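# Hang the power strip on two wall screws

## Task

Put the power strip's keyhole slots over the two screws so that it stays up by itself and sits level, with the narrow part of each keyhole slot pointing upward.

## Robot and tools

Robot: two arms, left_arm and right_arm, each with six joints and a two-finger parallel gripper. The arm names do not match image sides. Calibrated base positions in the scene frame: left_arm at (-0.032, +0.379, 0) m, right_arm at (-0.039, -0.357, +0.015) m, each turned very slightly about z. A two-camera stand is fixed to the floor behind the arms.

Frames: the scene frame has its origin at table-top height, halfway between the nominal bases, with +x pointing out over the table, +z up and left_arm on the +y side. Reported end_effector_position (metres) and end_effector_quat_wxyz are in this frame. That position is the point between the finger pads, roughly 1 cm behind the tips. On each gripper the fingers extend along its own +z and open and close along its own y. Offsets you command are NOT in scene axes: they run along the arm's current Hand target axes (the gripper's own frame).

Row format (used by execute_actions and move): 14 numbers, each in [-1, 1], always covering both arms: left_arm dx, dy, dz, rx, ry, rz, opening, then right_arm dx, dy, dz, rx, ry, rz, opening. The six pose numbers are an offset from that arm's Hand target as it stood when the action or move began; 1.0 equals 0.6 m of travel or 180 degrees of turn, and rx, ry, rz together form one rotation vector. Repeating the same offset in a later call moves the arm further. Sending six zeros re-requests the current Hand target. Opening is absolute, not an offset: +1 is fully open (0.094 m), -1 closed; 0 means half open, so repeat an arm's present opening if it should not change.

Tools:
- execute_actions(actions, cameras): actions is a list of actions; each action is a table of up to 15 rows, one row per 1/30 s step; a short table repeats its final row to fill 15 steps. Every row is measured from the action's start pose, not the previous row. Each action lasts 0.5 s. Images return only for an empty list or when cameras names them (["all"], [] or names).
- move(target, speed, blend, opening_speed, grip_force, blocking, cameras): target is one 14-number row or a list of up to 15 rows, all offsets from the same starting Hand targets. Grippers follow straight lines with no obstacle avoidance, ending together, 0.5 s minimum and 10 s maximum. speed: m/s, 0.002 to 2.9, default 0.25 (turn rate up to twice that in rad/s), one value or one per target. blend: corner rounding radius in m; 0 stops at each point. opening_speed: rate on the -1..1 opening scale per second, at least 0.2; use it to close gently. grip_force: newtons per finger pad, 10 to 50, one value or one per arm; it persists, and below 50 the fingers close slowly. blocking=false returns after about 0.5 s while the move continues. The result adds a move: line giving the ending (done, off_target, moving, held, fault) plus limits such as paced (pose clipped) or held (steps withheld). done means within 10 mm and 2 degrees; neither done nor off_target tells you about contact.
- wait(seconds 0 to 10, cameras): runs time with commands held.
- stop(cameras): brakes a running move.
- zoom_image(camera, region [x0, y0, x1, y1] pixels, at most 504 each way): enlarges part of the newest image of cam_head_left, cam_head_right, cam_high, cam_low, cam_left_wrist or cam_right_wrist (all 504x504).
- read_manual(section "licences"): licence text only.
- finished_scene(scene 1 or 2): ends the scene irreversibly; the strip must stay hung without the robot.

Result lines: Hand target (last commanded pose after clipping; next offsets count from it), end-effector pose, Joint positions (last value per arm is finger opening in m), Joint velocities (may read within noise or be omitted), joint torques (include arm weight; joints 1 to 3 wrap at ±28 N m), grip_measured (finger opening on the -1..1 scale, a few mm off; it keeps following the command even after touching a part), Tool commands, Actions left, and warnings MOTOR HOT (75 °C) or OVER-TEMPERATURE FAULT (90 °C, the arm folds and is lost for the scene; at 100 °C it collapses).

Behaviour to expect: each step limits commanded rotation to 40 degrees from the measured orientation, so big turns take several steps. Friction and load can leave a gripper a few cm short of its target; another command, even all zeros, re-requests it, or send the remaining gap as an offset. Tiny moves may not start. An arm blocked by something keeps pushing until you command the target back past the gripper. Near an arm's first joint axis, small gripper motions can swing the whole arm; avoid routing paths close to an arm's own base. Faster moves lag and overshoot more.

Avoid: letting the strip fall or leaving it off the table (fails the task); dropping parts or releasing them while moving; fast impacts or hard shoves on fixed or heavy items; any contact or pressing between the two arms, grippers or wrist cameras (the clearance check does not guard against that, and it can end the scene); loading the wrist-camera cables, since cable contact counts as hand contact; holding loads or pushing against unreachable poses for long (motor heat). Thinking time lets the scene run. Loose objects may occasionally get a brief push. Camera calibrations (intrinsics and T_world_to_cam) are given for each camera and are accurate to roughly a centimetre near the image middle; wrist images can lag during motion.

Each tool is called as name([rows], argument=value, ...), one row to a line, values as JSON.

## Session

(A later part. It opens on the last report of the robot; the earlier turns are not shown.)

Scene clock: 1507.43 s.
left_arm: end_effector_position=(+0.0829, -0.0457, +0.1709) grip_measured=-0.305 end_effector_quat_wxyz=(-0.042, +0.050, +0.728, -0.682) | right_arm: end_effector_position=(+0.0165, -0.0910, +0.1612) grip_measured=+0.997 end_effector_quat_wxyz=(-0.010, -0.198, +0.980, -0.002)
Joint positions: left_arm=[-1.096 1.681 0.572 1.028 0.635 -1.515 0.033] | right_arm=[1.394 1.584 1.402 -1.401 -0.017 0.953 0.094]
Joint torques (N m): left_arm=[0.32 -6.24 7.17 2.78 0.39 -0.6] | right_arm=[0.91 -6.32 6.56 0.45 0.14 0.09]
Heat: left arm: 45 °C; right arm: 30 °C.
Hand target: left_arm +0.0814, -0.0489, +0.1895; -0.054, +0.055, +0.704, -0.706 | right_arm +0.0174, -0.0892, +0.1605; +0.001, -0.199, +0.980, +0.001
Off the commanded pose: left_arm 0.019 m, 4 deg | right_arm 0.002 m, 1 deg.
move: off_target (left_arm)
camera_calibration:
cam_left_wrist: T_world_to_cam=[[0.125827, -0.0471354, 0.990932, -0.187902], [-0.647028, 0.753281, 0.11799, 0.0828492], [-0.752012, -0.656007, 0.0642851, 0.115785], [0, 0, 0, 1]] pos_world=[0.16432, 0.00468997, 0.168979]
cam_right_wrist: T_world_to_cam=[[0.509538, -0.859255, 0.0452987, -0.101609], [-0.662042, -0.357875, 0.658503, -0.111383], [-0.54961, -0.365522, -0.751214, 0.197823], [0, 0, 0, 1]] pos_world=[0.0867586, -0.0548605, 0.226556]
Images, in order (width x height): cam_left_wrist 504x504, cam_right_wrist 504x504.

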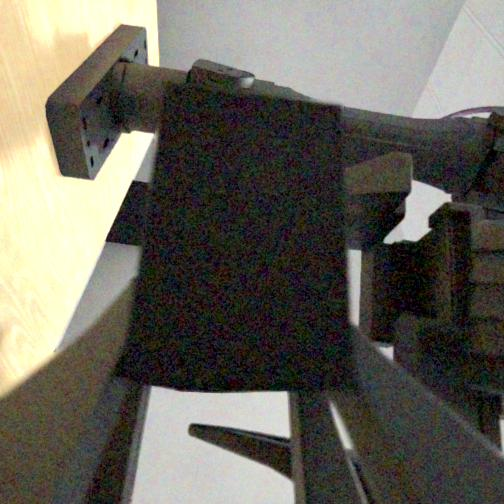

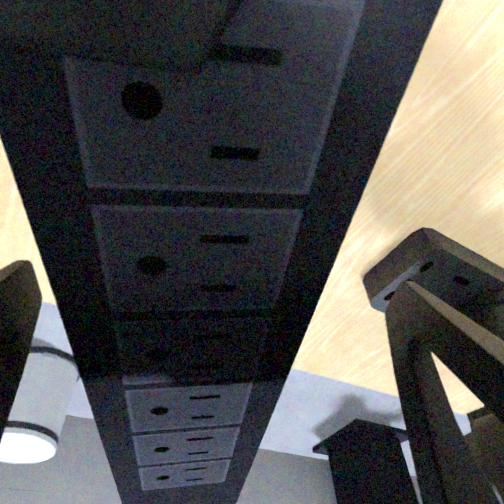

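move([
  [0,0,0,0,0,0,-0.9,0,0.013,0,0,0,0,1],
  [0,0,0,0,0,0,-0.9,0,0.013,0,0,0,0,-1],
], opening_speed=0.6, speed=0.08, cameras=["cam_right_wrist"])

move([
  [0,0,0,0,0,0,-0.05,0,0,0,0,0,0,-1],
  [0,0,-0.2,0,0,0,-0.05,0,0,0,0,0,0,-1],
], opening_speed=0.6, speed=0.12, cameras=["cam_right_wrist","cam_left_wrist","cam_head_left"])

Scene clock: 1520.80 s.
left_arm: end_effector_position=(+0.0837, -0.0455, +0.1715) grip_measured=-0.305 end_effector_quat_wxyz=(-0.040, +0.050, +0.727, -0.683) | right_arm: end_effector_position=(+0.0116, -0.0860, +0.1598) grip_measured=+0.097 end_effector_quat_wxyz=(-0.008, -0.199, +0.980, +0.002)
Joint positions: left_arm=[-1.094 1.681 0.572 1.03 0.634 -1.515 0.033] | right_arm=[1.416 1.589 1.402 -1.386 -0.017 0.972 0.052]
Joint torques (N m): left_arm=[0.06 -6.13 7.3 2.75 0.39 -0.54] | right_arm=[0.42 -4.88 8.84 0.31 0.15 0.07]
Heat: left arm: 45 °C; right arm: 30 °C.
Hand target: left_arm +0.0814, -0.0489, +0.1895; -0.054, +0.055, +0.704, -0.706 | right_arm +0.0143, -0.0821, +0.1605; +0.000, -0.199, +0.980, +0.001
Off the commanded pose: left_arm 0.019 m, 4 deg | right_arm 0.005 m, 1 deg.
move: off_target (left_arm)
camera_calibration:
cam_right_wrist: T_world_to_cam=[[0.511447, -0.858461, 0.0382972, -0.0935606], [-0.662548, -0.365563, 0.653754, -0.11181], [-0.547222, -0.359734, -0.755738, 0.197144], [0, 0, 0, 1]] pos_world=[0.081653, -0.0502725, 0.225668]
Images, in order (width x height): cam_right_wrist 504x504.

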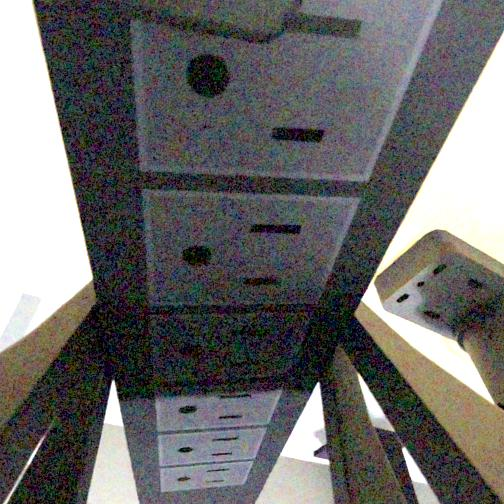

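Scene clock: 1524.20 s.
left_arm: end_effector_position=(+0.1035, +0.0663, +0.1870) grip_measured=-0.051 end_effector_quat_wxyz=(-0.051, +0.050, +0.706, -0.705) | right_arm: end_effector_position=(+0.0169, -0.0819, +0.1570) grip_measured=+0.080 end_effector_quat_wxyz=(+0.005, -0.201, +0.980, +0.001)
Joint positions: left_arm=[-0.731 1.398 0.297 1.099 1.015 -1.571 0.045] | right_arm=[1.416 1.6 1.402 -1.367 0.008 0.968 0.051]
Joint torques (N m): left_arm=[0.39 -5.94 4.72 1.71 0.2 -0.05] | right_arm=[0.4 -5.93 8.87 0.14 -0.1 0.1]
Heat: left arm: 44 °C; right arm: 30 °C.
Hand target: left_arm +0.0997, +0.0696, +0.1891; -0.054, +0.055, +0.704, -0.706 | right_arm +0.0143, -0.0820, +0.1606; +0.000, -0.199, +0.980, +0.001
Off the commanded pose: left_arm 0.005 m, 1 deg | right_arm 0.004 m, 1 deg.
move: done
camera_calibration:
cam_left_wrist: T_world_to_cam=[[0.143474, 0.0127611, 0.989572, -0.206709], [-0.634776, 0.76832, 0.0821255, 0.0143413], [-0.759259, -0.639939, 0.118334, 0.193217], [0, 0, 0, 1]] pos_world=[0.185462, 0.115266, 0.180511]
cam_right_wrist: T_world_to_cam=[[0.513561, -0.856654, 0.0489792, -0.0942615], [-0.677846, -0.370044, 0.635288, -0.102089], [-0.526098, -0.35946, -0.77072, 0.201289], [0, 0, 0, 1]] pos_world=[0.0851058, -0.0461718, 0.224611]
Images, in order (width x height): cam_head_left 504x504, cam_left_wrist 504x504, cam_right_wrist 504x504.

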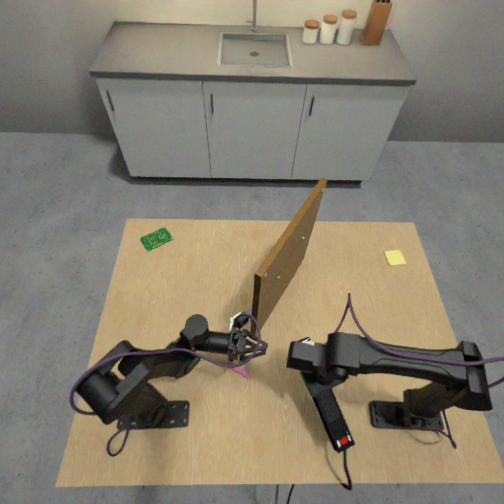

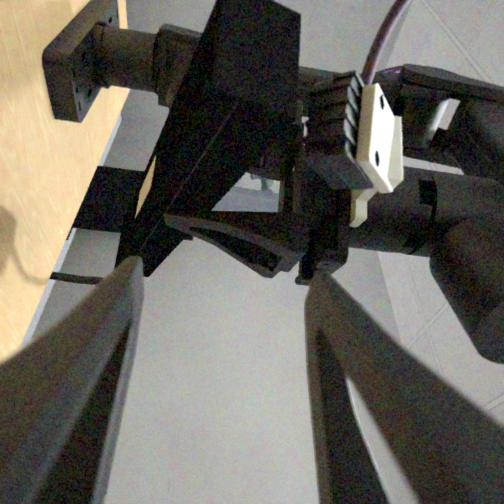

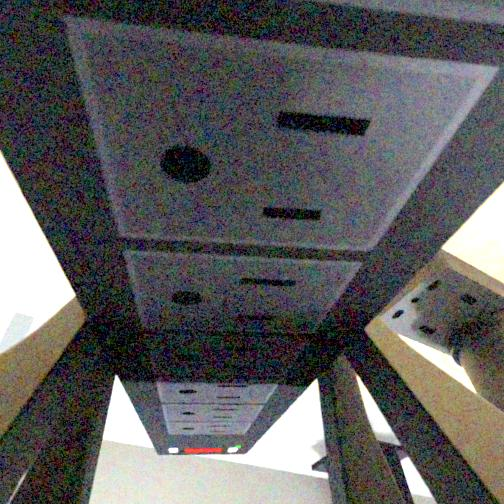

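move([
  [0,0,-0.1,0,0,0,-0.05,-0.05,-0.1,-0.15,0,0,0,-1],
  [0,0,-0.1,0,0,0,-0.05,-0.2,-0.25,-0.2,0,0,0,-1],
], speed=0.12, blend=[0.02,0], cameras=["cam_right_wrist","cam_head_left","cam_high"])

Scene clock: 1534.23 s.
left_arm: end_effector_position=(+0.1129, +0.1263, +0.1885) grip_measured=-0.051 end_effector_quat_wxyz=(-0.052, +0.050, +0.705, -0.706) | right_arm: end_effector_position=(+0.1687, -0.1765, +0.2669) grip_measured=+0.079 end_effector_quat_wxyz=(+0.080, -0.189, +0.977, +0.064)
Joint positions: left_arm=[-0.447 1.271 0.219 1.058 1.3 -1.58 0.045] | right_arm=[0.733 1.497 1.734 -1.605 -0.035 0.311 0.051]
Joint torques (N m): left_arm=[0.64 -4.57 4.88 1.52 0.13 0.02] | right_arm=[-0.65 -4.33 11.4 0.9 0.26 -0.21]
Heat: left arm: 43 °C; right arm: 31 °C.
Hand target: left_arm +0.1090, +0.1289, +0.1890; -0.054, +0.055, +0.704, -0.706 | right_arm +0.1832, -0.1736, +0.2804; +0.000, -0.199, +0.980, +0.001
Off the commanded pose: left_arm 0.005 m, 1 deg | right_arm 0.020 m, 12 deg.
joint read past its limit (right arm) — joint 4 (wrist pitch), lower limit.
joint sent to its limit (right arm) — joint 4 (wrist pitch), lower limit. The joint targets are off in orientation, not in position.
move: off_target (right_arm)
camera_calibration:
cam_right_wrist: T_world_to_cam=[[0.493043, -0.869709, -0.0226962, -0.238309], [-0.75587, -0.441132, 0.483801, -0.0630469], [-0.430778, -0.221379, -0.874884, 0.36806], [0, 0, 0, 1]] pos_world=[0.228393, -0.15359, 0.347103]
Images, in order (width x height): cam_head_left 504x504, cam_high 504x504, cam_right_wrist 504x504.

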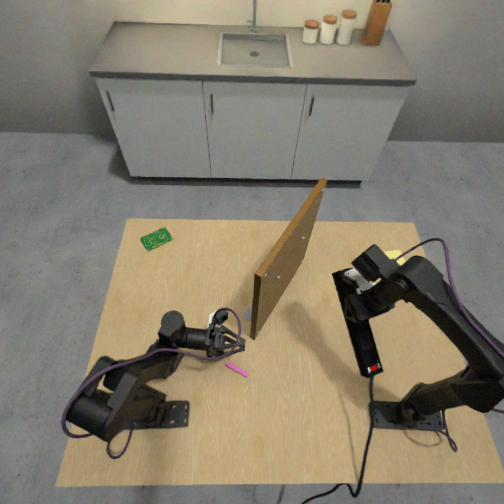

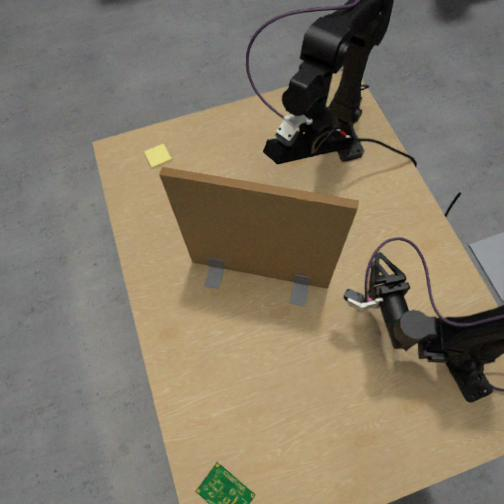

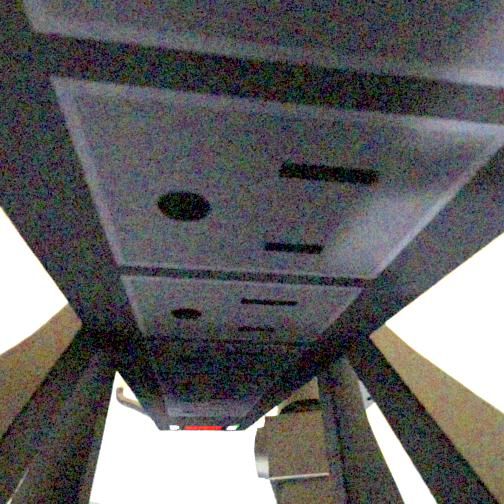

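move(target=[0,0,0,0,0,0,-0.05,0,0,-0.05,0.379,-0.393,-0.393,-1], speed=0.25, cameras=["cam_right_wrist","cam_head_left","cam_head_right","cam_high"])

Scene clock: 1559.17 s.
left_arm: end_effector_position=(+0.1129, +0.1263, +0.1885) grip_measured=-0.051 end_effector_quat_wxyz=(-0.052, +0.050, +0.705, -0.706) | right_arm: end_effector_position=(+0.1833, -0.1732, +0.2962) grip_measured=+0.079 end_effector_quat_wxyz=(+0.580, -0.608, +0.397, -0.369)
Joint positions: left_arm=[-0.447 1.271 0.219 1.058 1.3 -1.58 0.045] | right_arm=[1.121 0.607 0.474 0.064 0.652 -1.518 0.051]
Joint torques (N m): left_arm=[0.59 -4.46 4.72 1.49 0.17 -0.03] | right_arm=[-0.91 -0.54 8.81 2.2 -0.1 -0.4]
Heat: left arm: 40 °C; right arm: 31 °C.
Hand target: left_arm +0.1090, +0.1289, +0.1890; -0.054, +0.055, +0.704, -0.706 | right_arm +0.1832, -0.1738, +0.3105; +0.597, -0.596, +0.381, -0.379
Off the commanded pose: left_arm 0.005 m, 1 deg | right_arm 0.014 m, 3 deg.
move: off_target (right_arm)
camera_calibration:
cam_right_wrist: T_world_to_cam=[[-0.0449898, 0.115105, 0.992334, -0.273438], [-0.266193, -0.958807, 0.0991473, -0.130134], [0.962869, -0.259692, 0.0737766, -0.142449], [0, 0, 0, 1]] pos_world=[0.0902176, -0.130292, 0.294754]
Images, in order (width x height): cam_head_left 504x504, cam_head_right 504x504, cam_high 504x504, cam_right_wrist 504x504.

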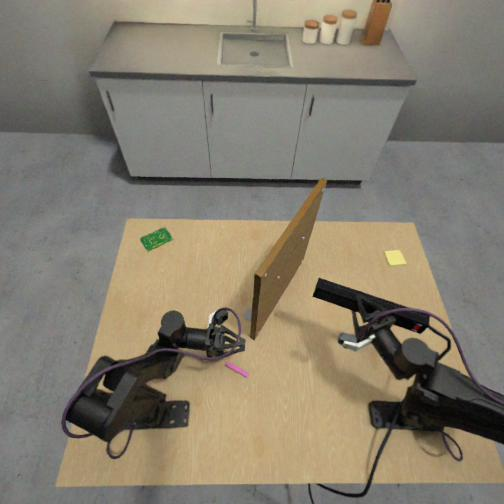

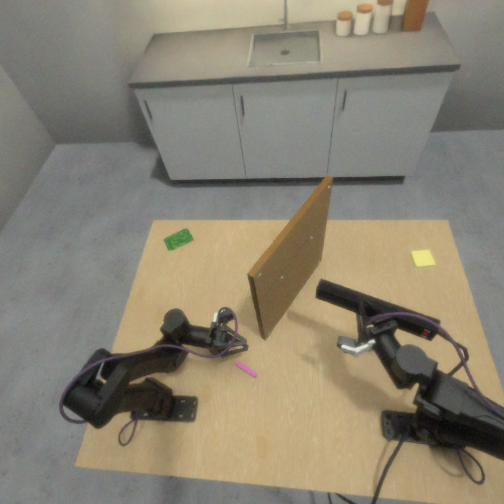

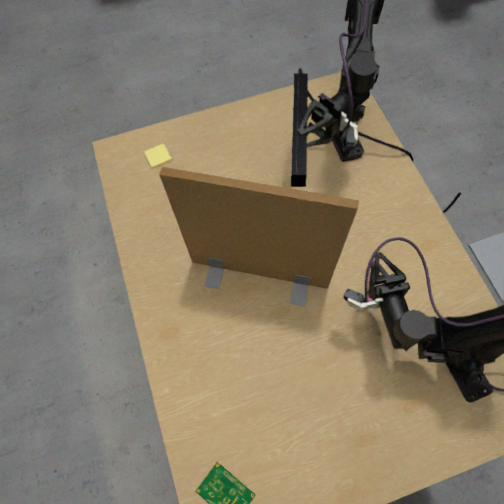

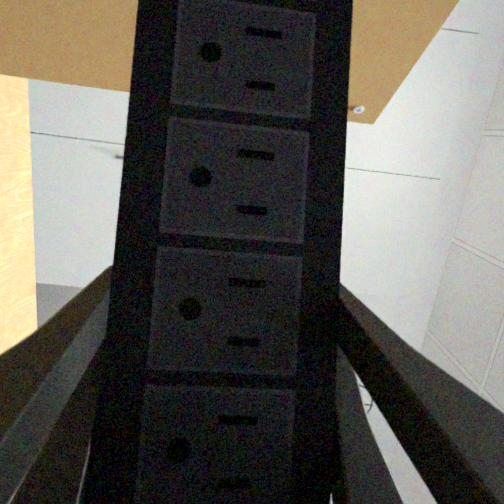

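move([
  [0,0,0,0,0,0,-0.05,0,0,0,0,-0.19,0,-1],
  [0,0,0,0,0,0,-0.05,0.03,0.2,0.15,0,-0.19,0,-1],
], speed=0.15, cameras=["cam_right_wrist","cam_head_left","cam_head_right"])

Scene clock: 1593.50 s.
left_arm: end_effector_position=(+0.1129, +0.1263, +0.1885) grip_measured=-0.051 end_effector_quat_wxyz=(-0.052, +0.050, +0.705, -0.706) | right_arm: end_effector_position=(+0.2715, -0.1573, +0.1625) grip_measured=+0.079 end_effector_quat_wxyz=(+0.654, -0.697, +0.260, -0.139)
Joint positions: left_arm=[-0.447 1.271 0.219 1.058 1.3 -1.58 0.045] | right_arm=[0.262 1.503 0.317 1.036 -0.78 -1.529 0.051]
Joint torques (N m): left_arm=[0.79 -4.57 5.04 1.51 0.16 0.02] | right_arm=[0.64 -4.04 7.38 2.82 -0.33 -0.47]
Heat: left arm: 38 °C; right arm: 35 °C.
Hand target: left_arm +0.1090, +0.1289, +0.1890; -0.054, +0.055, +0.704, -0.706 | right_arm +0.2723, -0.1518, +0.1905; +0.682, -0.681, +0.189, -0.188
Off the commanded pose: left_arm 0.005 m, 1 deg | right_arm 0.029 m, 11 deg.
move: off_target (right_arm)
camera_calibration:
cam_right_wrist: T_world_to_cam=[[0.0415127, 0.0428485, 0.998219, -0.174409], [0.300849, -0.953249, 0.0284069, -0.21977], [0.952768, 0.299133, -0.0524629, -0.102158], [0, 0, 0, 1]] pos_world=[0.17069, -0.171464, 0.174982]
Images, in order (width x height): cam_head_left 504x504, cam_head_right 504x504, cam_right_wrist 504x504.

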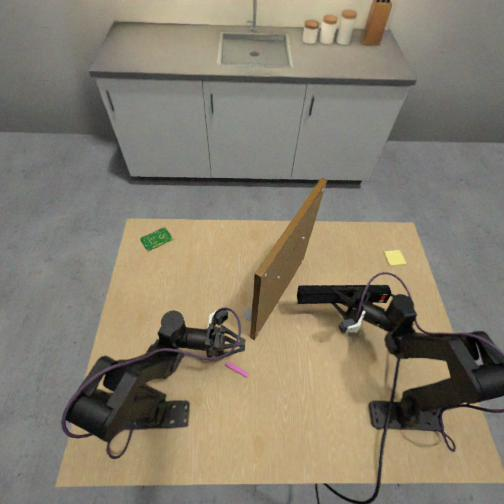

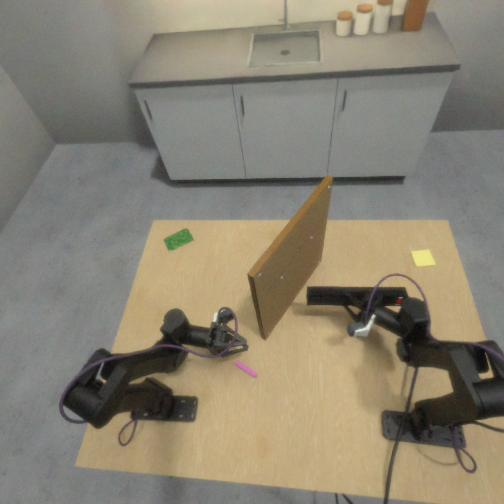

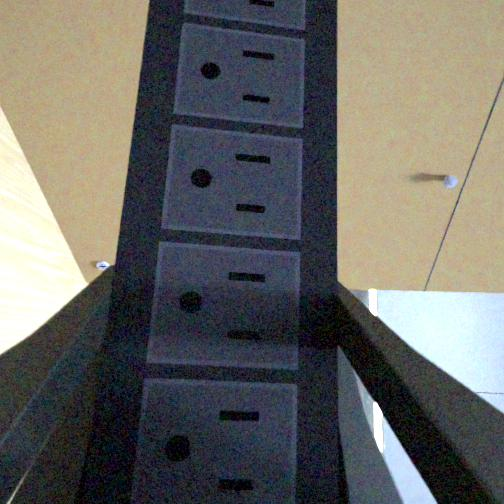

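move(target=[0,0,0,0,0,0,-0.05,0.02,-0.03,0.1,0,0,0,-1], speed=0.08, cameras=["cam_right_wrist","cam_head_left","cam_head_right"])

zoom_image(camera="cam_head_right", region=[240, 170, 440, 350])

Scene clock: 1603.53 s.
left_arm: end_effector_position=(+0.1129, +0.1263, +0.1885) grip_measured=-0.051 end_effector_quat_wxyz=(-0.052, +0.050, +0.705, -0.706) | right_arm: end_effector_position=(+0.3043, -0.1146, +0.1759) grip_measured=+0.079 end_effector_quat_wxyz=(+0.656, -0.698, +0.246, -0.145)
Joint positions: left_arm=[-0.447 1.271 0.219 1.058 1.3 -1.58 0.045] | right_arm=[0.388 1.624 0.5 1.001 -0.664 -1.525 0.051]
Joint torques (N m): left_arm=[0.55 -4.55 4.71 1.54 0.15 0] | right_arm=[0.54 -5.3 11.44 2.45 -0.22 -0.43]
Heat: left arm: 38 °C; right arm: 39 °C.
Hand target: left_arm +0.1090, +0.1289, +0.1890; -0.054, +0.055, +0.704, -0.706 | right_arm +0.3133, -0.1064, +0.2085; +0.682, -0.681, +0.189, -0.187
Off the commanded pose: left_arm 0.005 m, 1 deg | right_arm 0.035 m, 9 deg.
move: off_target (right_arm)
camera_calibration:
cam_right_wrist: T_world_to_cam=[[0.0138404, 0.0485381, 0.998725, -0.181993], [0.311012, -0.949485, 0.041835, -0.194357], [0.950305, 0.310037, -0.0282371, -0.147769], [0, 0, 0, 1]] pos_world=[0.203392, -0.129891, 0.185719]
Images, in order (width x height): cam_head_left 504x504, cam_head_right 504x504, cam_right_wrist 504x504.

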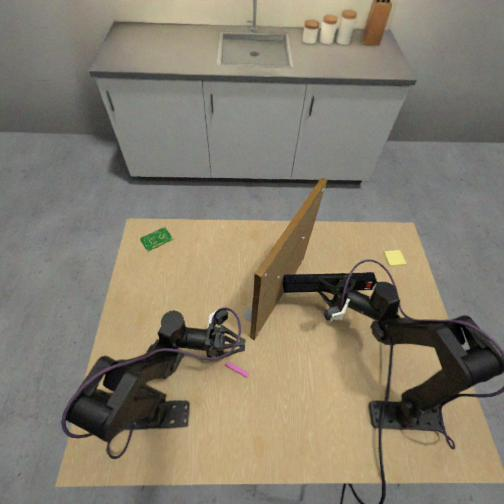

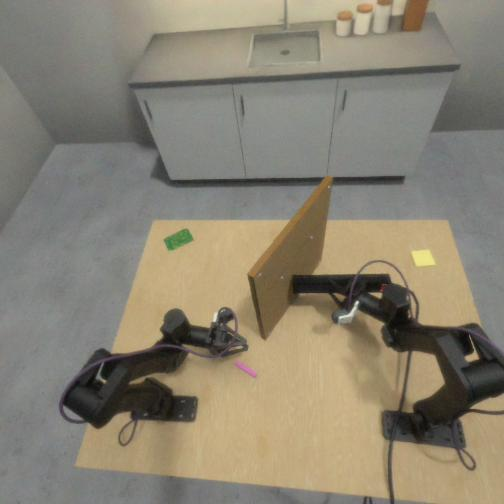

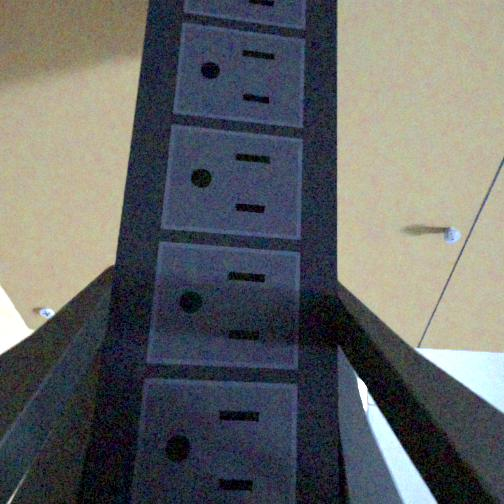

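Scaled by 2.520 from the camera's 504x504 image, which has a finer 720x720 frame.

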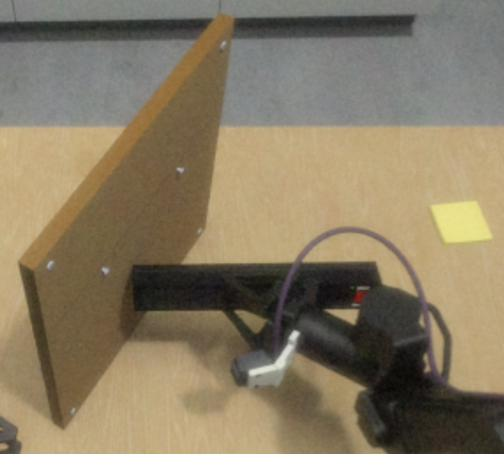

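move(target=[0,0,0,0,0,0,-0.05,0.03,0,0.08,0,0,0,-1], speed=0.05, cameras=["cam_right_wrist","cam_head_right"])

zoom_image(camera="cam_head_right", region=[240, 170, 440, 350])

Scene clock: 1613.53 s.
left_arm: end_effector_position=(+0.1129, +0.1263, +0.1885) grip_measured=-0.051 end_effector_quat_wxyz=(-0.052, +0.050, +0.705, -0.706) | right_arm: end_effector_position=(+0.3429, -0.0991, +0.1681) grip_measured=+0.079 end_effector_quat_wxyz=(+0.650, -0.699, +0.259, -0.145)
Joint positions: left_arm=[-0.447 1.271 0.219 1.058 1.3 -1.58 0.045] | right_arm=[0.402 1.771 0.656 0.976 -0.632 -1.518 0.051]
Joint torques (N m): left_arm=[0.51 -4.34 4.88 1.52 0.17 0] | right_arm=[4.07 -6.17 14.39 2.45 -0.06 -0.42]
Heat: left arm: 37 °C; right arm: 38 °C.
Hand target: left_arm +0.1090, +0.1289, +0.1890; -0.054, +0.055, +0.704, -0.706 | right_arm +0.3535, -0.0745, +0.2086; +0.682, -0.681, +0.189, -0.188
Off the commanded pose: left_arm 0.005 m, 1 deg | right_arm 0.049 m, 10 deg.
move: off_target (right_arm)
camera_calibration:
cam_right_wrist: T_world_to_cam=[[0.0355547, 0.0544433, 0.997884, -0.182173], [0.293641, -0.955008, 0.0416416, -0.185941], [0.955254, 0.291539, -0.0499419, -0.189383], [0, 0, 0, 1]] pos_world=[0.241986, -0.112444, 0.180072]
Images, in order (width x height): cam_head_right 504x504, cam_right_wrist 504x504.

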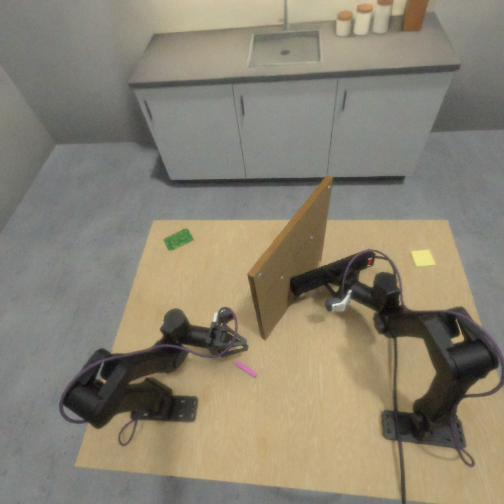

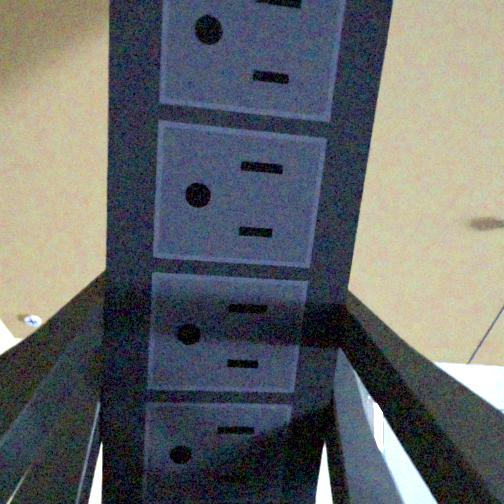

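Scaled by 2.520 from the camera's 504x504 image, which has a finer 720x720 frame.

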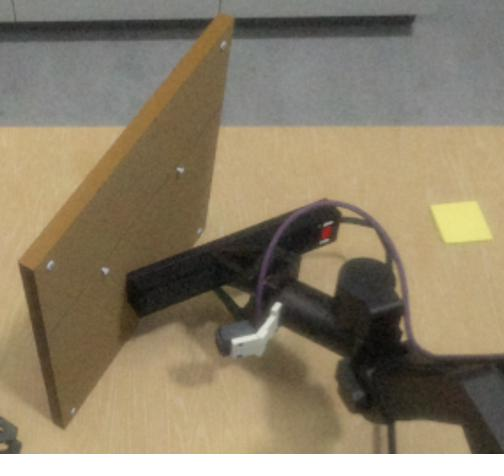

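move(target=[0,0,0,0,0,0,-0.05,0.02,-0.01,0.07,0,0,0,-1], speed=0.05, cameras=["cam_right_wrist","cam_head_right","cam_head_left"])

zoom_image(camera="cam_head_right", region=[240, 170, 440, 350])

Scene clock: 1621.20 s.
left_arm: end_effector_position=(+0.1129, +0.1263, +0.1885) grip_measured=-0.051 end_effector_quat_wxyz=(-0.052, +0.050, +0.705, -0.706) | right_arm: end_effector_position=(+0.3647, -0.0601, +0.1677) grip_measured=+0.079 end_effector_quat_wxyz=(-0.645, +0.714, -0.241, +0.124)
Joint positions: left_arm=[-0.447 1.271 0.219 1.058 1.3 -1.58 0.045] | right_arm=[0.462 1.879 0.841 0.868 -0.629 -1.535 0.051]
Joint torques (N m): left_arm=[0.61 -4.66 4.82 1.51 0.2 -0.02] | right_arm=[2.07 -7.83 14.39 2.7 0.32 -0.27]
Heat: left arm: 37 °C; right arm: 38 °C.
Hand target: left_arm +0.1090, +0.1289, +0.1890; -0.054, +0.055, +0.704, -0.706 | right_arm +0.3853, -0.0446, +0.2145; -0.682, +0.681, -0.189, +0.187
Off the commanded pose: left_arm 0.005 m, 1 deg | right_arm 0.054 m, 11 deg.
move: off_target (right_arm)
camera_calibration:
cam_right_wrist: T_world_to_cam=[[0.0447392, 0.077066, 0.996022, -0.186343], [0.350732, -0.934765, 0.0565723, -0.177191], [0.935406, 0.346806, -0.0688502, -0.207862], [0, 0, 0, 1]] pos_world=[0.264919, -0.0791835, 0.181314]
Images, in order (width x height): cam_head_left 504x504, cam_head_right 504x504, cam_right_wrist 504x504.

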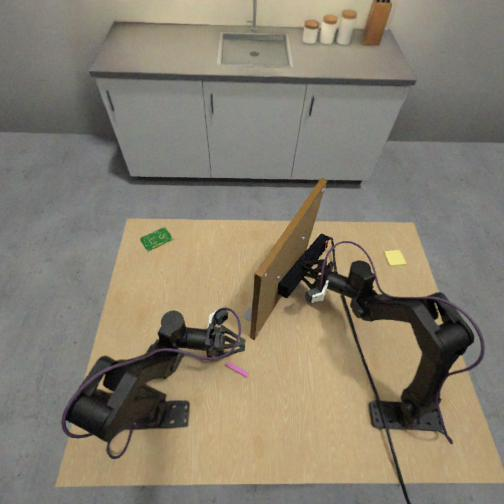

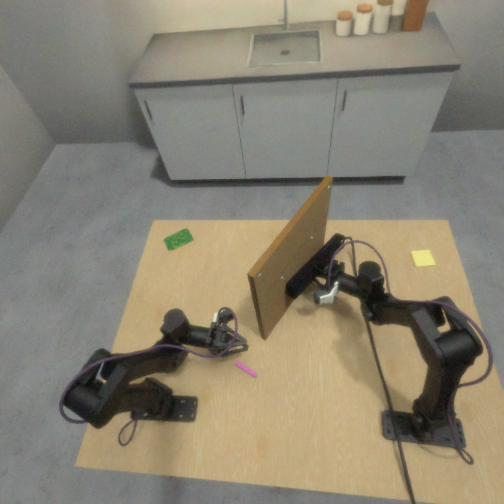

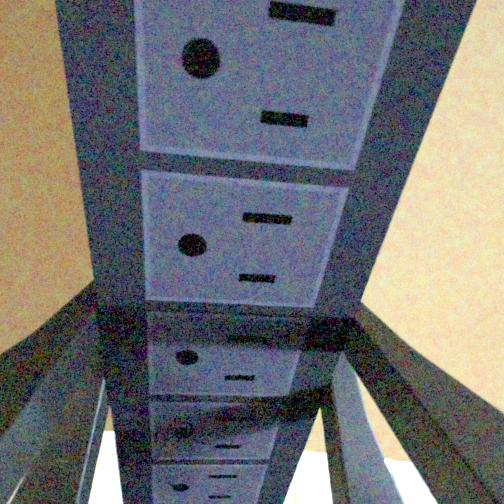

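Scaled by 2.520 from the camera's 504x504 image, which has a finer 720x720 frame.

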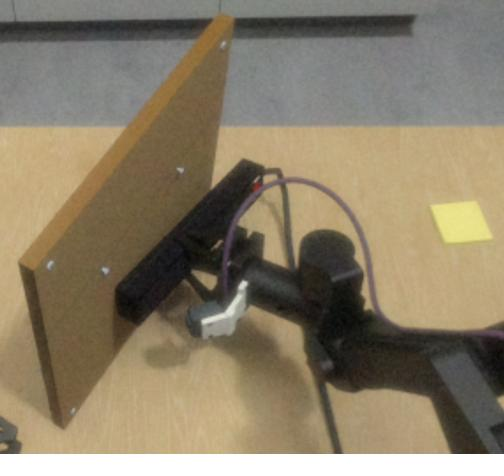

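zoom_image(camera="cam_head_left", region=[245, 175, 365, 325])

Scaled by 3.360 from the camera's 504x504 image, which has a finer 720x720 frame.

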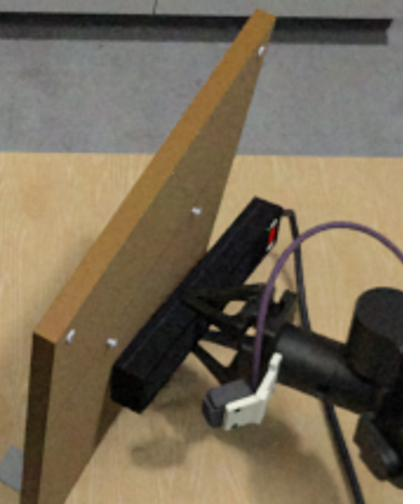

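move([
  [0,0,0,0,0,0,-0.05,0,-0.03,-0.09,0,0,0,-1],
  [0,0,0,0,0,0,-0.05,-0.13,-0.158,-0.077,0.0465,-0.0335,-0.04,-1],
], speed=0.08, cameras=["cam_right_wrist","cam_head_right","cam_head_left"])

zoom_image(camera="cam_head_right", region=[240, 170, 380, 310])

zoom_image(camera="cam_head_left", region=[235, 170, 375, 310])

Scene clock: 1668.70 s.
left_arm: end_effector_position=(+0.1129, +0.1263, +0.1885) grip_measured=-0.051 end_effector_quat_wxyz=(-0.052, +0.050, +0.705, -0.706) | right_arm: end_effector_position=(+0.2995, -0.0426, +0.2626) grip_measured=+0.079 end_effector_quat_wxyz=(+0.697, -0.685, +0.148, -0.154)
Joint positions: left_arm=[-0.447 1.271 0.219 1.058 1.3 -1.58 0.045] | right_arm=[0.56 1.58 0.754 0.849 -0.622 -1.561 0.051]
Joint torques (N m): left_arm=[0.43 -4.37 4.67 1.49 0.16 0.03] | right_arm=[0.35 -10.62 9.7 2.55 0.04 -0.37]
Heat: left arm: 36 °C; right arm: 42 °C.
Hand target: left_arm +0.1090, +0.1289, +0.1890; -0.054, +0.055, +0.704, -0.706 | right_arm +0.2948, -0.0445, +0.3094; +0.726, -0.649, +0.095, -0.207
Off the commanded pose: left_arm 0.005 m, 1 deg | right_arm 0.047 m, 10 deg.
move: off_target (right_arm)
camera_calibration:
cam_right_wrist: T_world_to_cam=[[-0.153568, -0.00207701, 0.988136, -0.221311], [0.423826, -0.903482, 0.0639685, -0.165775], [0.89263, 0.428621, 0.139626, -0.184867], [0, 0, 0, 1]] pos_world=[0.201291, -0.0709971, 0.255102]
Images, in order (width x height): cam_head_left 504x504, cam_head_right 504x504, cam_right_wrist 504x504.

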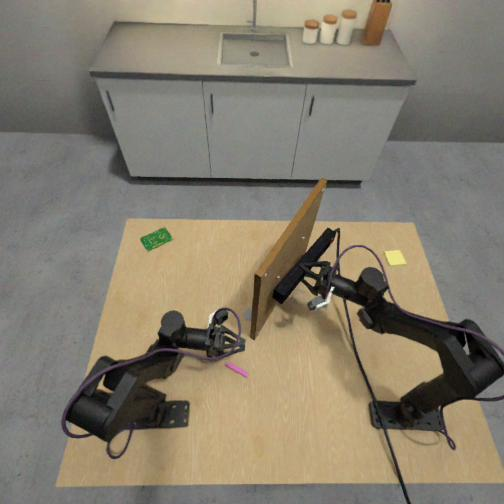

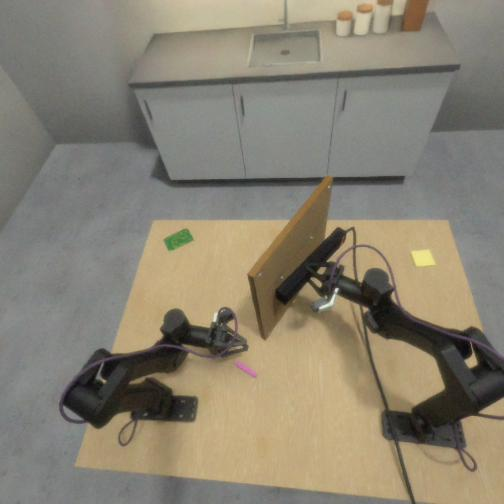

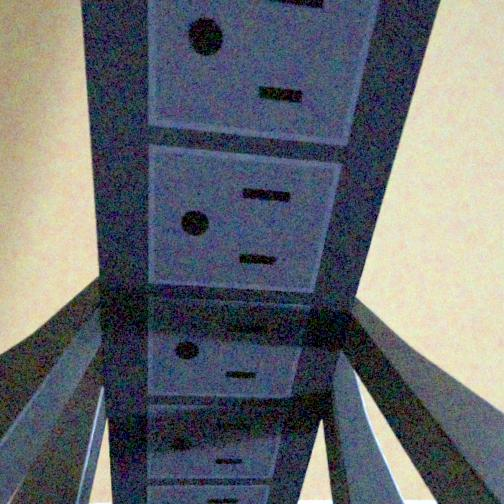

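Scaled by 3.600 from the camera's 504x504 image, which has a finer 720x720 frame.

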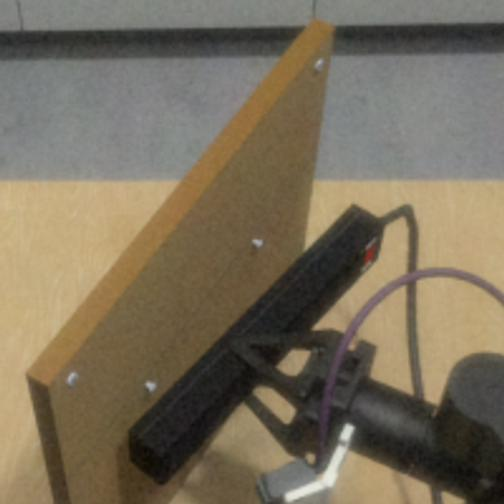

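Scaled by 3.600 from the camera's 504x504 image, which has a finer 720x720 frame.

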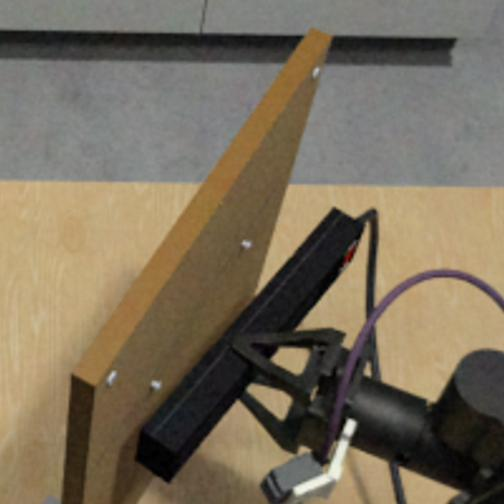

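move(target=[0,0,0,0,0,0,-0.05,-0.026,-0.05,-0.015,0.006,-0.0437,0.006,-1], speed=0.06, cameras=["cam_right_wrist","cam_head_right","cam_head_left"])

zoom_image(camera="cam_head_right", region=[250, 200, 370, 320])

zoom_image(camera="cam_head_left", region=[245, 200, 365, 320])

Scene clock: 1692.53 s.
left_arm: end_effector_position=(+0.1129, +0.1263, +0.1885) grip_measured=-0.051 end_effector_quat_wxyz=(-0.052, +0.050, +0.705, -0.706) | right_arm: end_effector_position=(+0.2721, -0.0450, +0.2762) grip_measured=+0.079 end_effector_quat_wxyz=(+0.704, -0.694, +0.115, -0.096)
Joint positions: left_arm=[-0.447 1.271 0.219 1.058 1.3 -1.58 0.045] | right_arm=[0.537 1.505 0.754 0.766 -0.777 -1.532 0.051]
Joint torques (N m): left_arm=[0.47 -4.44 4.79 1.53 0.17 0.01] | right_arm=[-0.95 -10.17 13.35 2.42 -0.14 -0.29]
Heat: left arm: 36 °C; right arm: 44 °C.
Hand target: left_arm +0.1090, +0.1289, +0.1890; -0.054, +0.055, +0.704, -0.706 | right_arm +0.2717, -0.0481, +0.3355; +0.739, -0.654, +0.050, -0.156
Off the commanded pose: left_arm 0.005 m, 1 deg | right_arm 0.059 m, 12 deg.
move: off_target (right_arm)
camera_calibration:
cam_right_wrist: T_world_to_cam=[[-0.119425, -0.0240602, 0.992552, -0.250428], [0.541219, -0.839689, 0.0447655, -0.181042], [0.832358, 0.542534, 0.113302, -0.132434], [0, 0, 0, 1]] pos_world=[0.178308, -0.0861946, 0.271672]
Images, in order (width x height): cam_head_left 504x504, cam_head_right 504x504, cam_right_wrist 504x504.

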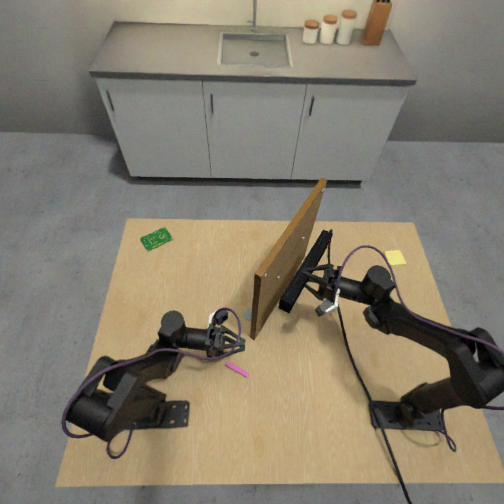

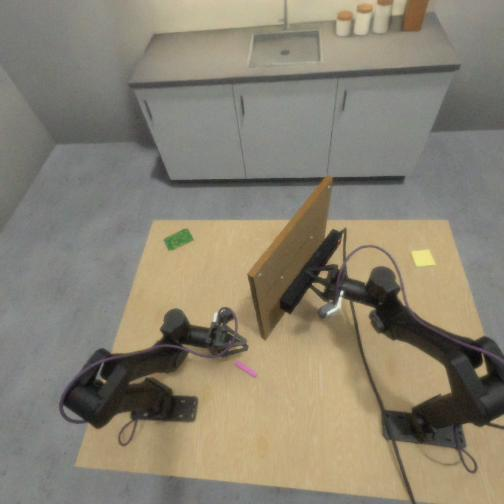

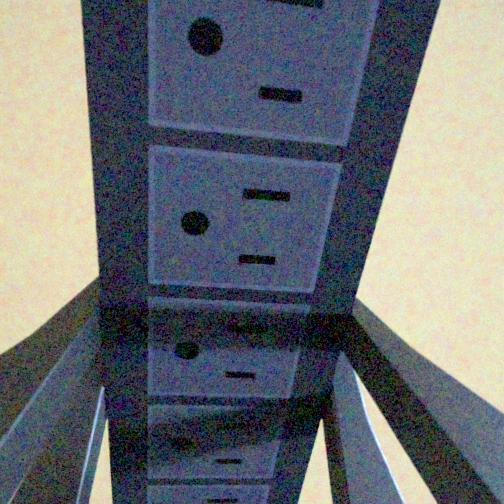

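Scaled by 4.200 from the camera's 504x504 image, which has a finer 720x720 frame.

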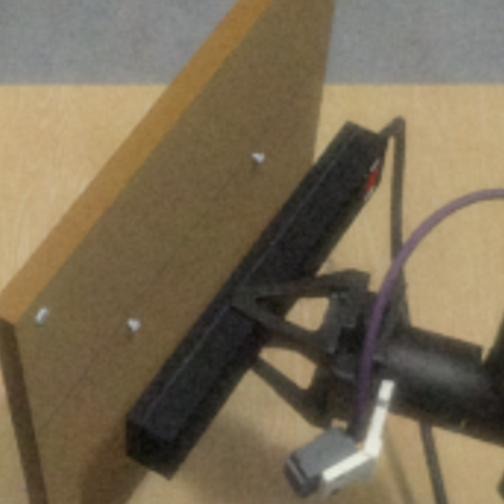

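Scaled by 4.200 from the camera's 504x504 image, which has a finer 720x720 frame.

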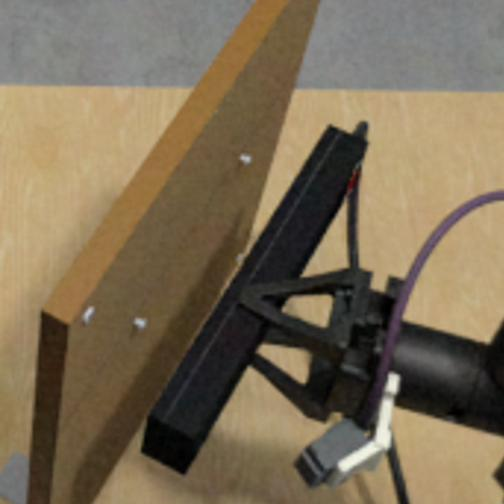

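move(target=[0,0,0,0,0,0,-0.05,0.035,0,0.04,0,0,0,-1], speed=0.05, cameras=["cam_head_right","cam_head_left"])

zoom_image(camera="cam_head_right", region=[260, 210, 350, 300])

zoom_image(camera="cam_head_left", region=[255, 210, 345, 300])

Scene clock: 1716.77 s.
left_arm: end_effector_position=(+0.1129, +0.1263, +0.1885) grip_measured=-0.051 end_effector_quat_wxyz=(-0.052, +0.050, +0.705, -0.706) | right_arm: end_effector_position=(+0.2923, -0.0340, +0.3012) grip_measured=+0.079 end_effector_quat_wxyz=(+0.714, -0.684, +0.102, -0.107)
Joint positions: left_arm=[-0.447 1.271 0.219 1.058 1.3 -1.58 0.045] | right_arm=[0.537 1.564 0.882 0.742 -0.778 -1.529 0.051]
Joint torques (N m): left_arm=[0.58 -4.56 4.71 1.54 0.13 -0.01] | right_arm=[-0.46 -6.32 14.12 2.39 -0.07 -0.31]
Heat: left arm: 35 °C; right arm: 47 °C.
Hand target: left_arm +0.1090, +0.1289, +0.1890; -0.054, +0.055, +0.704, -0.706 | right_arm +0.2982, -0.0315, +0.3417; +0.739, -0.654, +0.049, -0.156
Off the commanded pose: left_arm 0.005 m, 1 deg | right_arm 0.041 m, 9 deg.
move: off_target (right_arm)
Images, in order (width x height): cam_head_left 504x504, cam_head_right 504x504.

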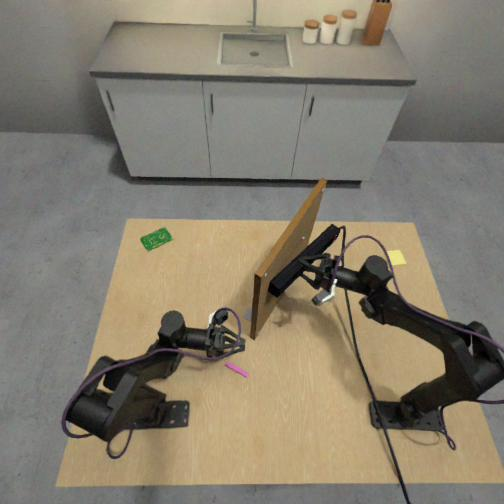

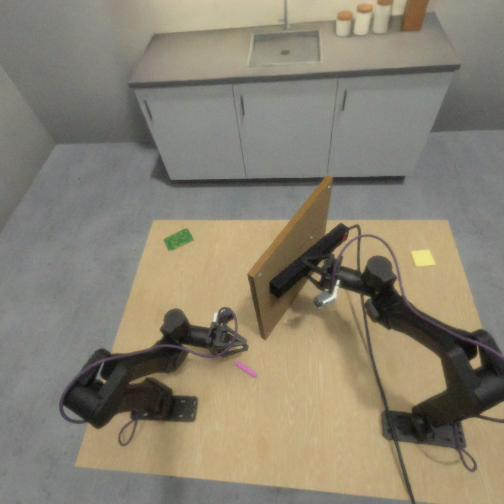

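Scaled by 5.600 from the camera's 504x504 image, which has a finer 720x720 frame.

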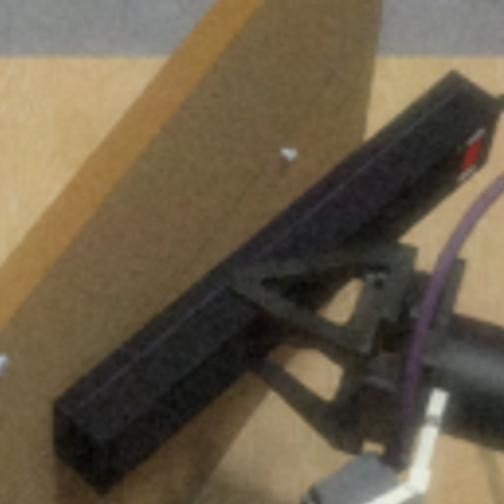

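Scaled by 5.600 from the camera's 504x504 image, which has a finer 720x720 frame.

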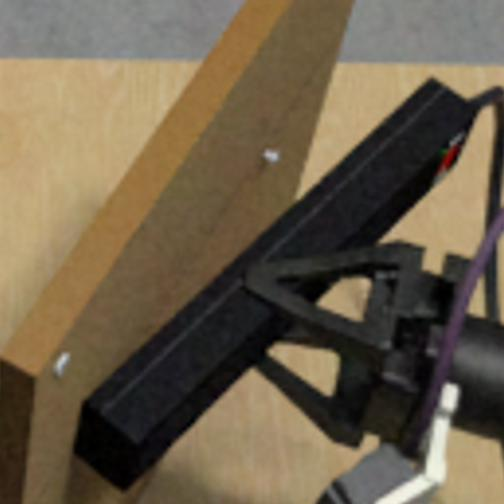

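move(target=[0,0,0,0,0,0,-0.05,-0.016,0.024,-0.0525,0.007,-0.0546,0.008,-1], speed=0.05, cameras=["cam_head_right","cam_head_left"])

zoom_image(camera="cam_head_right", region=[260, 210, 350, 300])

zoom_image(camera="cam_head_left", region=[255, 210, 345, 300])

Scene clock: 1742.70 s.
left_arm: end_effector_position=(+0.1129, +0.1263, +0.1885) grip_measured=-0.051 end_effector_quat_wxyz=(-0.052, +0.050, +0.705, -0.706) | right_arm: end_effector_position=(+0.2818, -0.0544, +0.3005) grip_measured=+0.079 end_effector_quat_wxyz=(+0.731, -0.680, +0.045, -0.040)
Joint positions: left_arm=[-0.447 1.271 0.219 1.058 1.3 -1.58 0.045] | right_arm=[0.434 1.615 0.882 0.877 -1.055 -1.433 0.051]
Joint torques (N m): left_arm=[0.7 -4.55 4.82 1.53 0.2 -0.03] | right_arm=[-0.92 -6.38 9.28 2.52 -0.01 -0.32]
Heat: left arm: 35 °C; right arm: 49 °C.
Hand target: left_arm +0.1090, +0.1289, +0.1890; -0.054, +0.055, +0.704, -0.706 | right_arm +0.2829, -0.0573, +0.3219; +0.749, -0.656, -0.008, -0.091
Off the commanded pose: left_arm 0.005 m, 1 deg | right_arm 0.022 m, 9 deg.
move: off_target (right_arm)
Images, in order (width x height): cam_head_left 504x504, cam_head_right 504x504.

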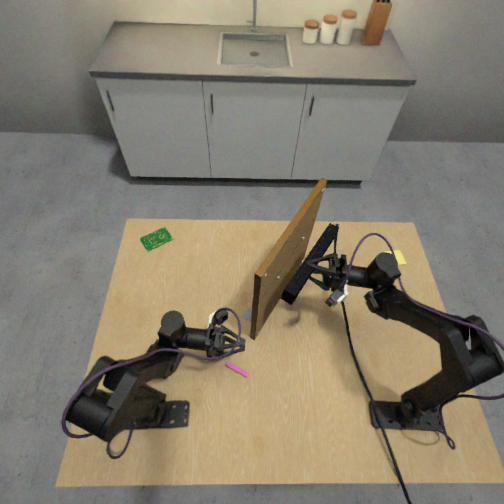

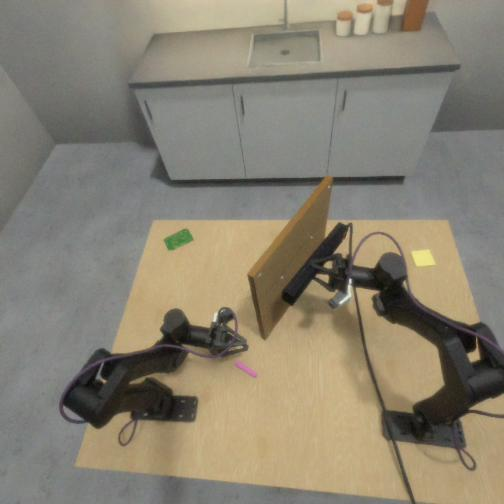

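Scaled by 5.600 from the camera's 504x504 image, which has a finer 720x720 frame.

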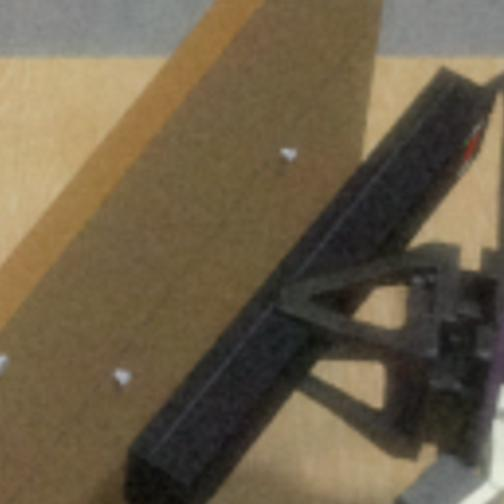

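Scaled by 5.600 from the camera's 504x504 image, which has a finer 720x720 frame.

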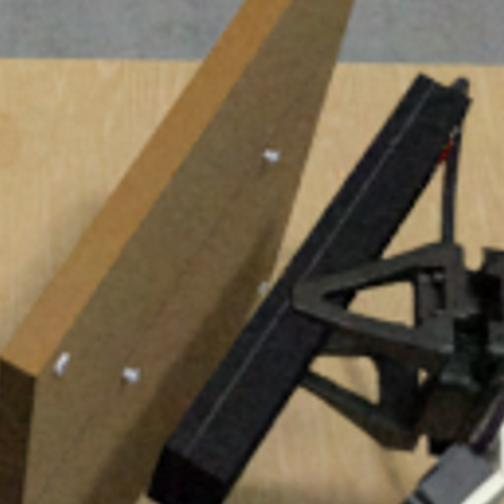

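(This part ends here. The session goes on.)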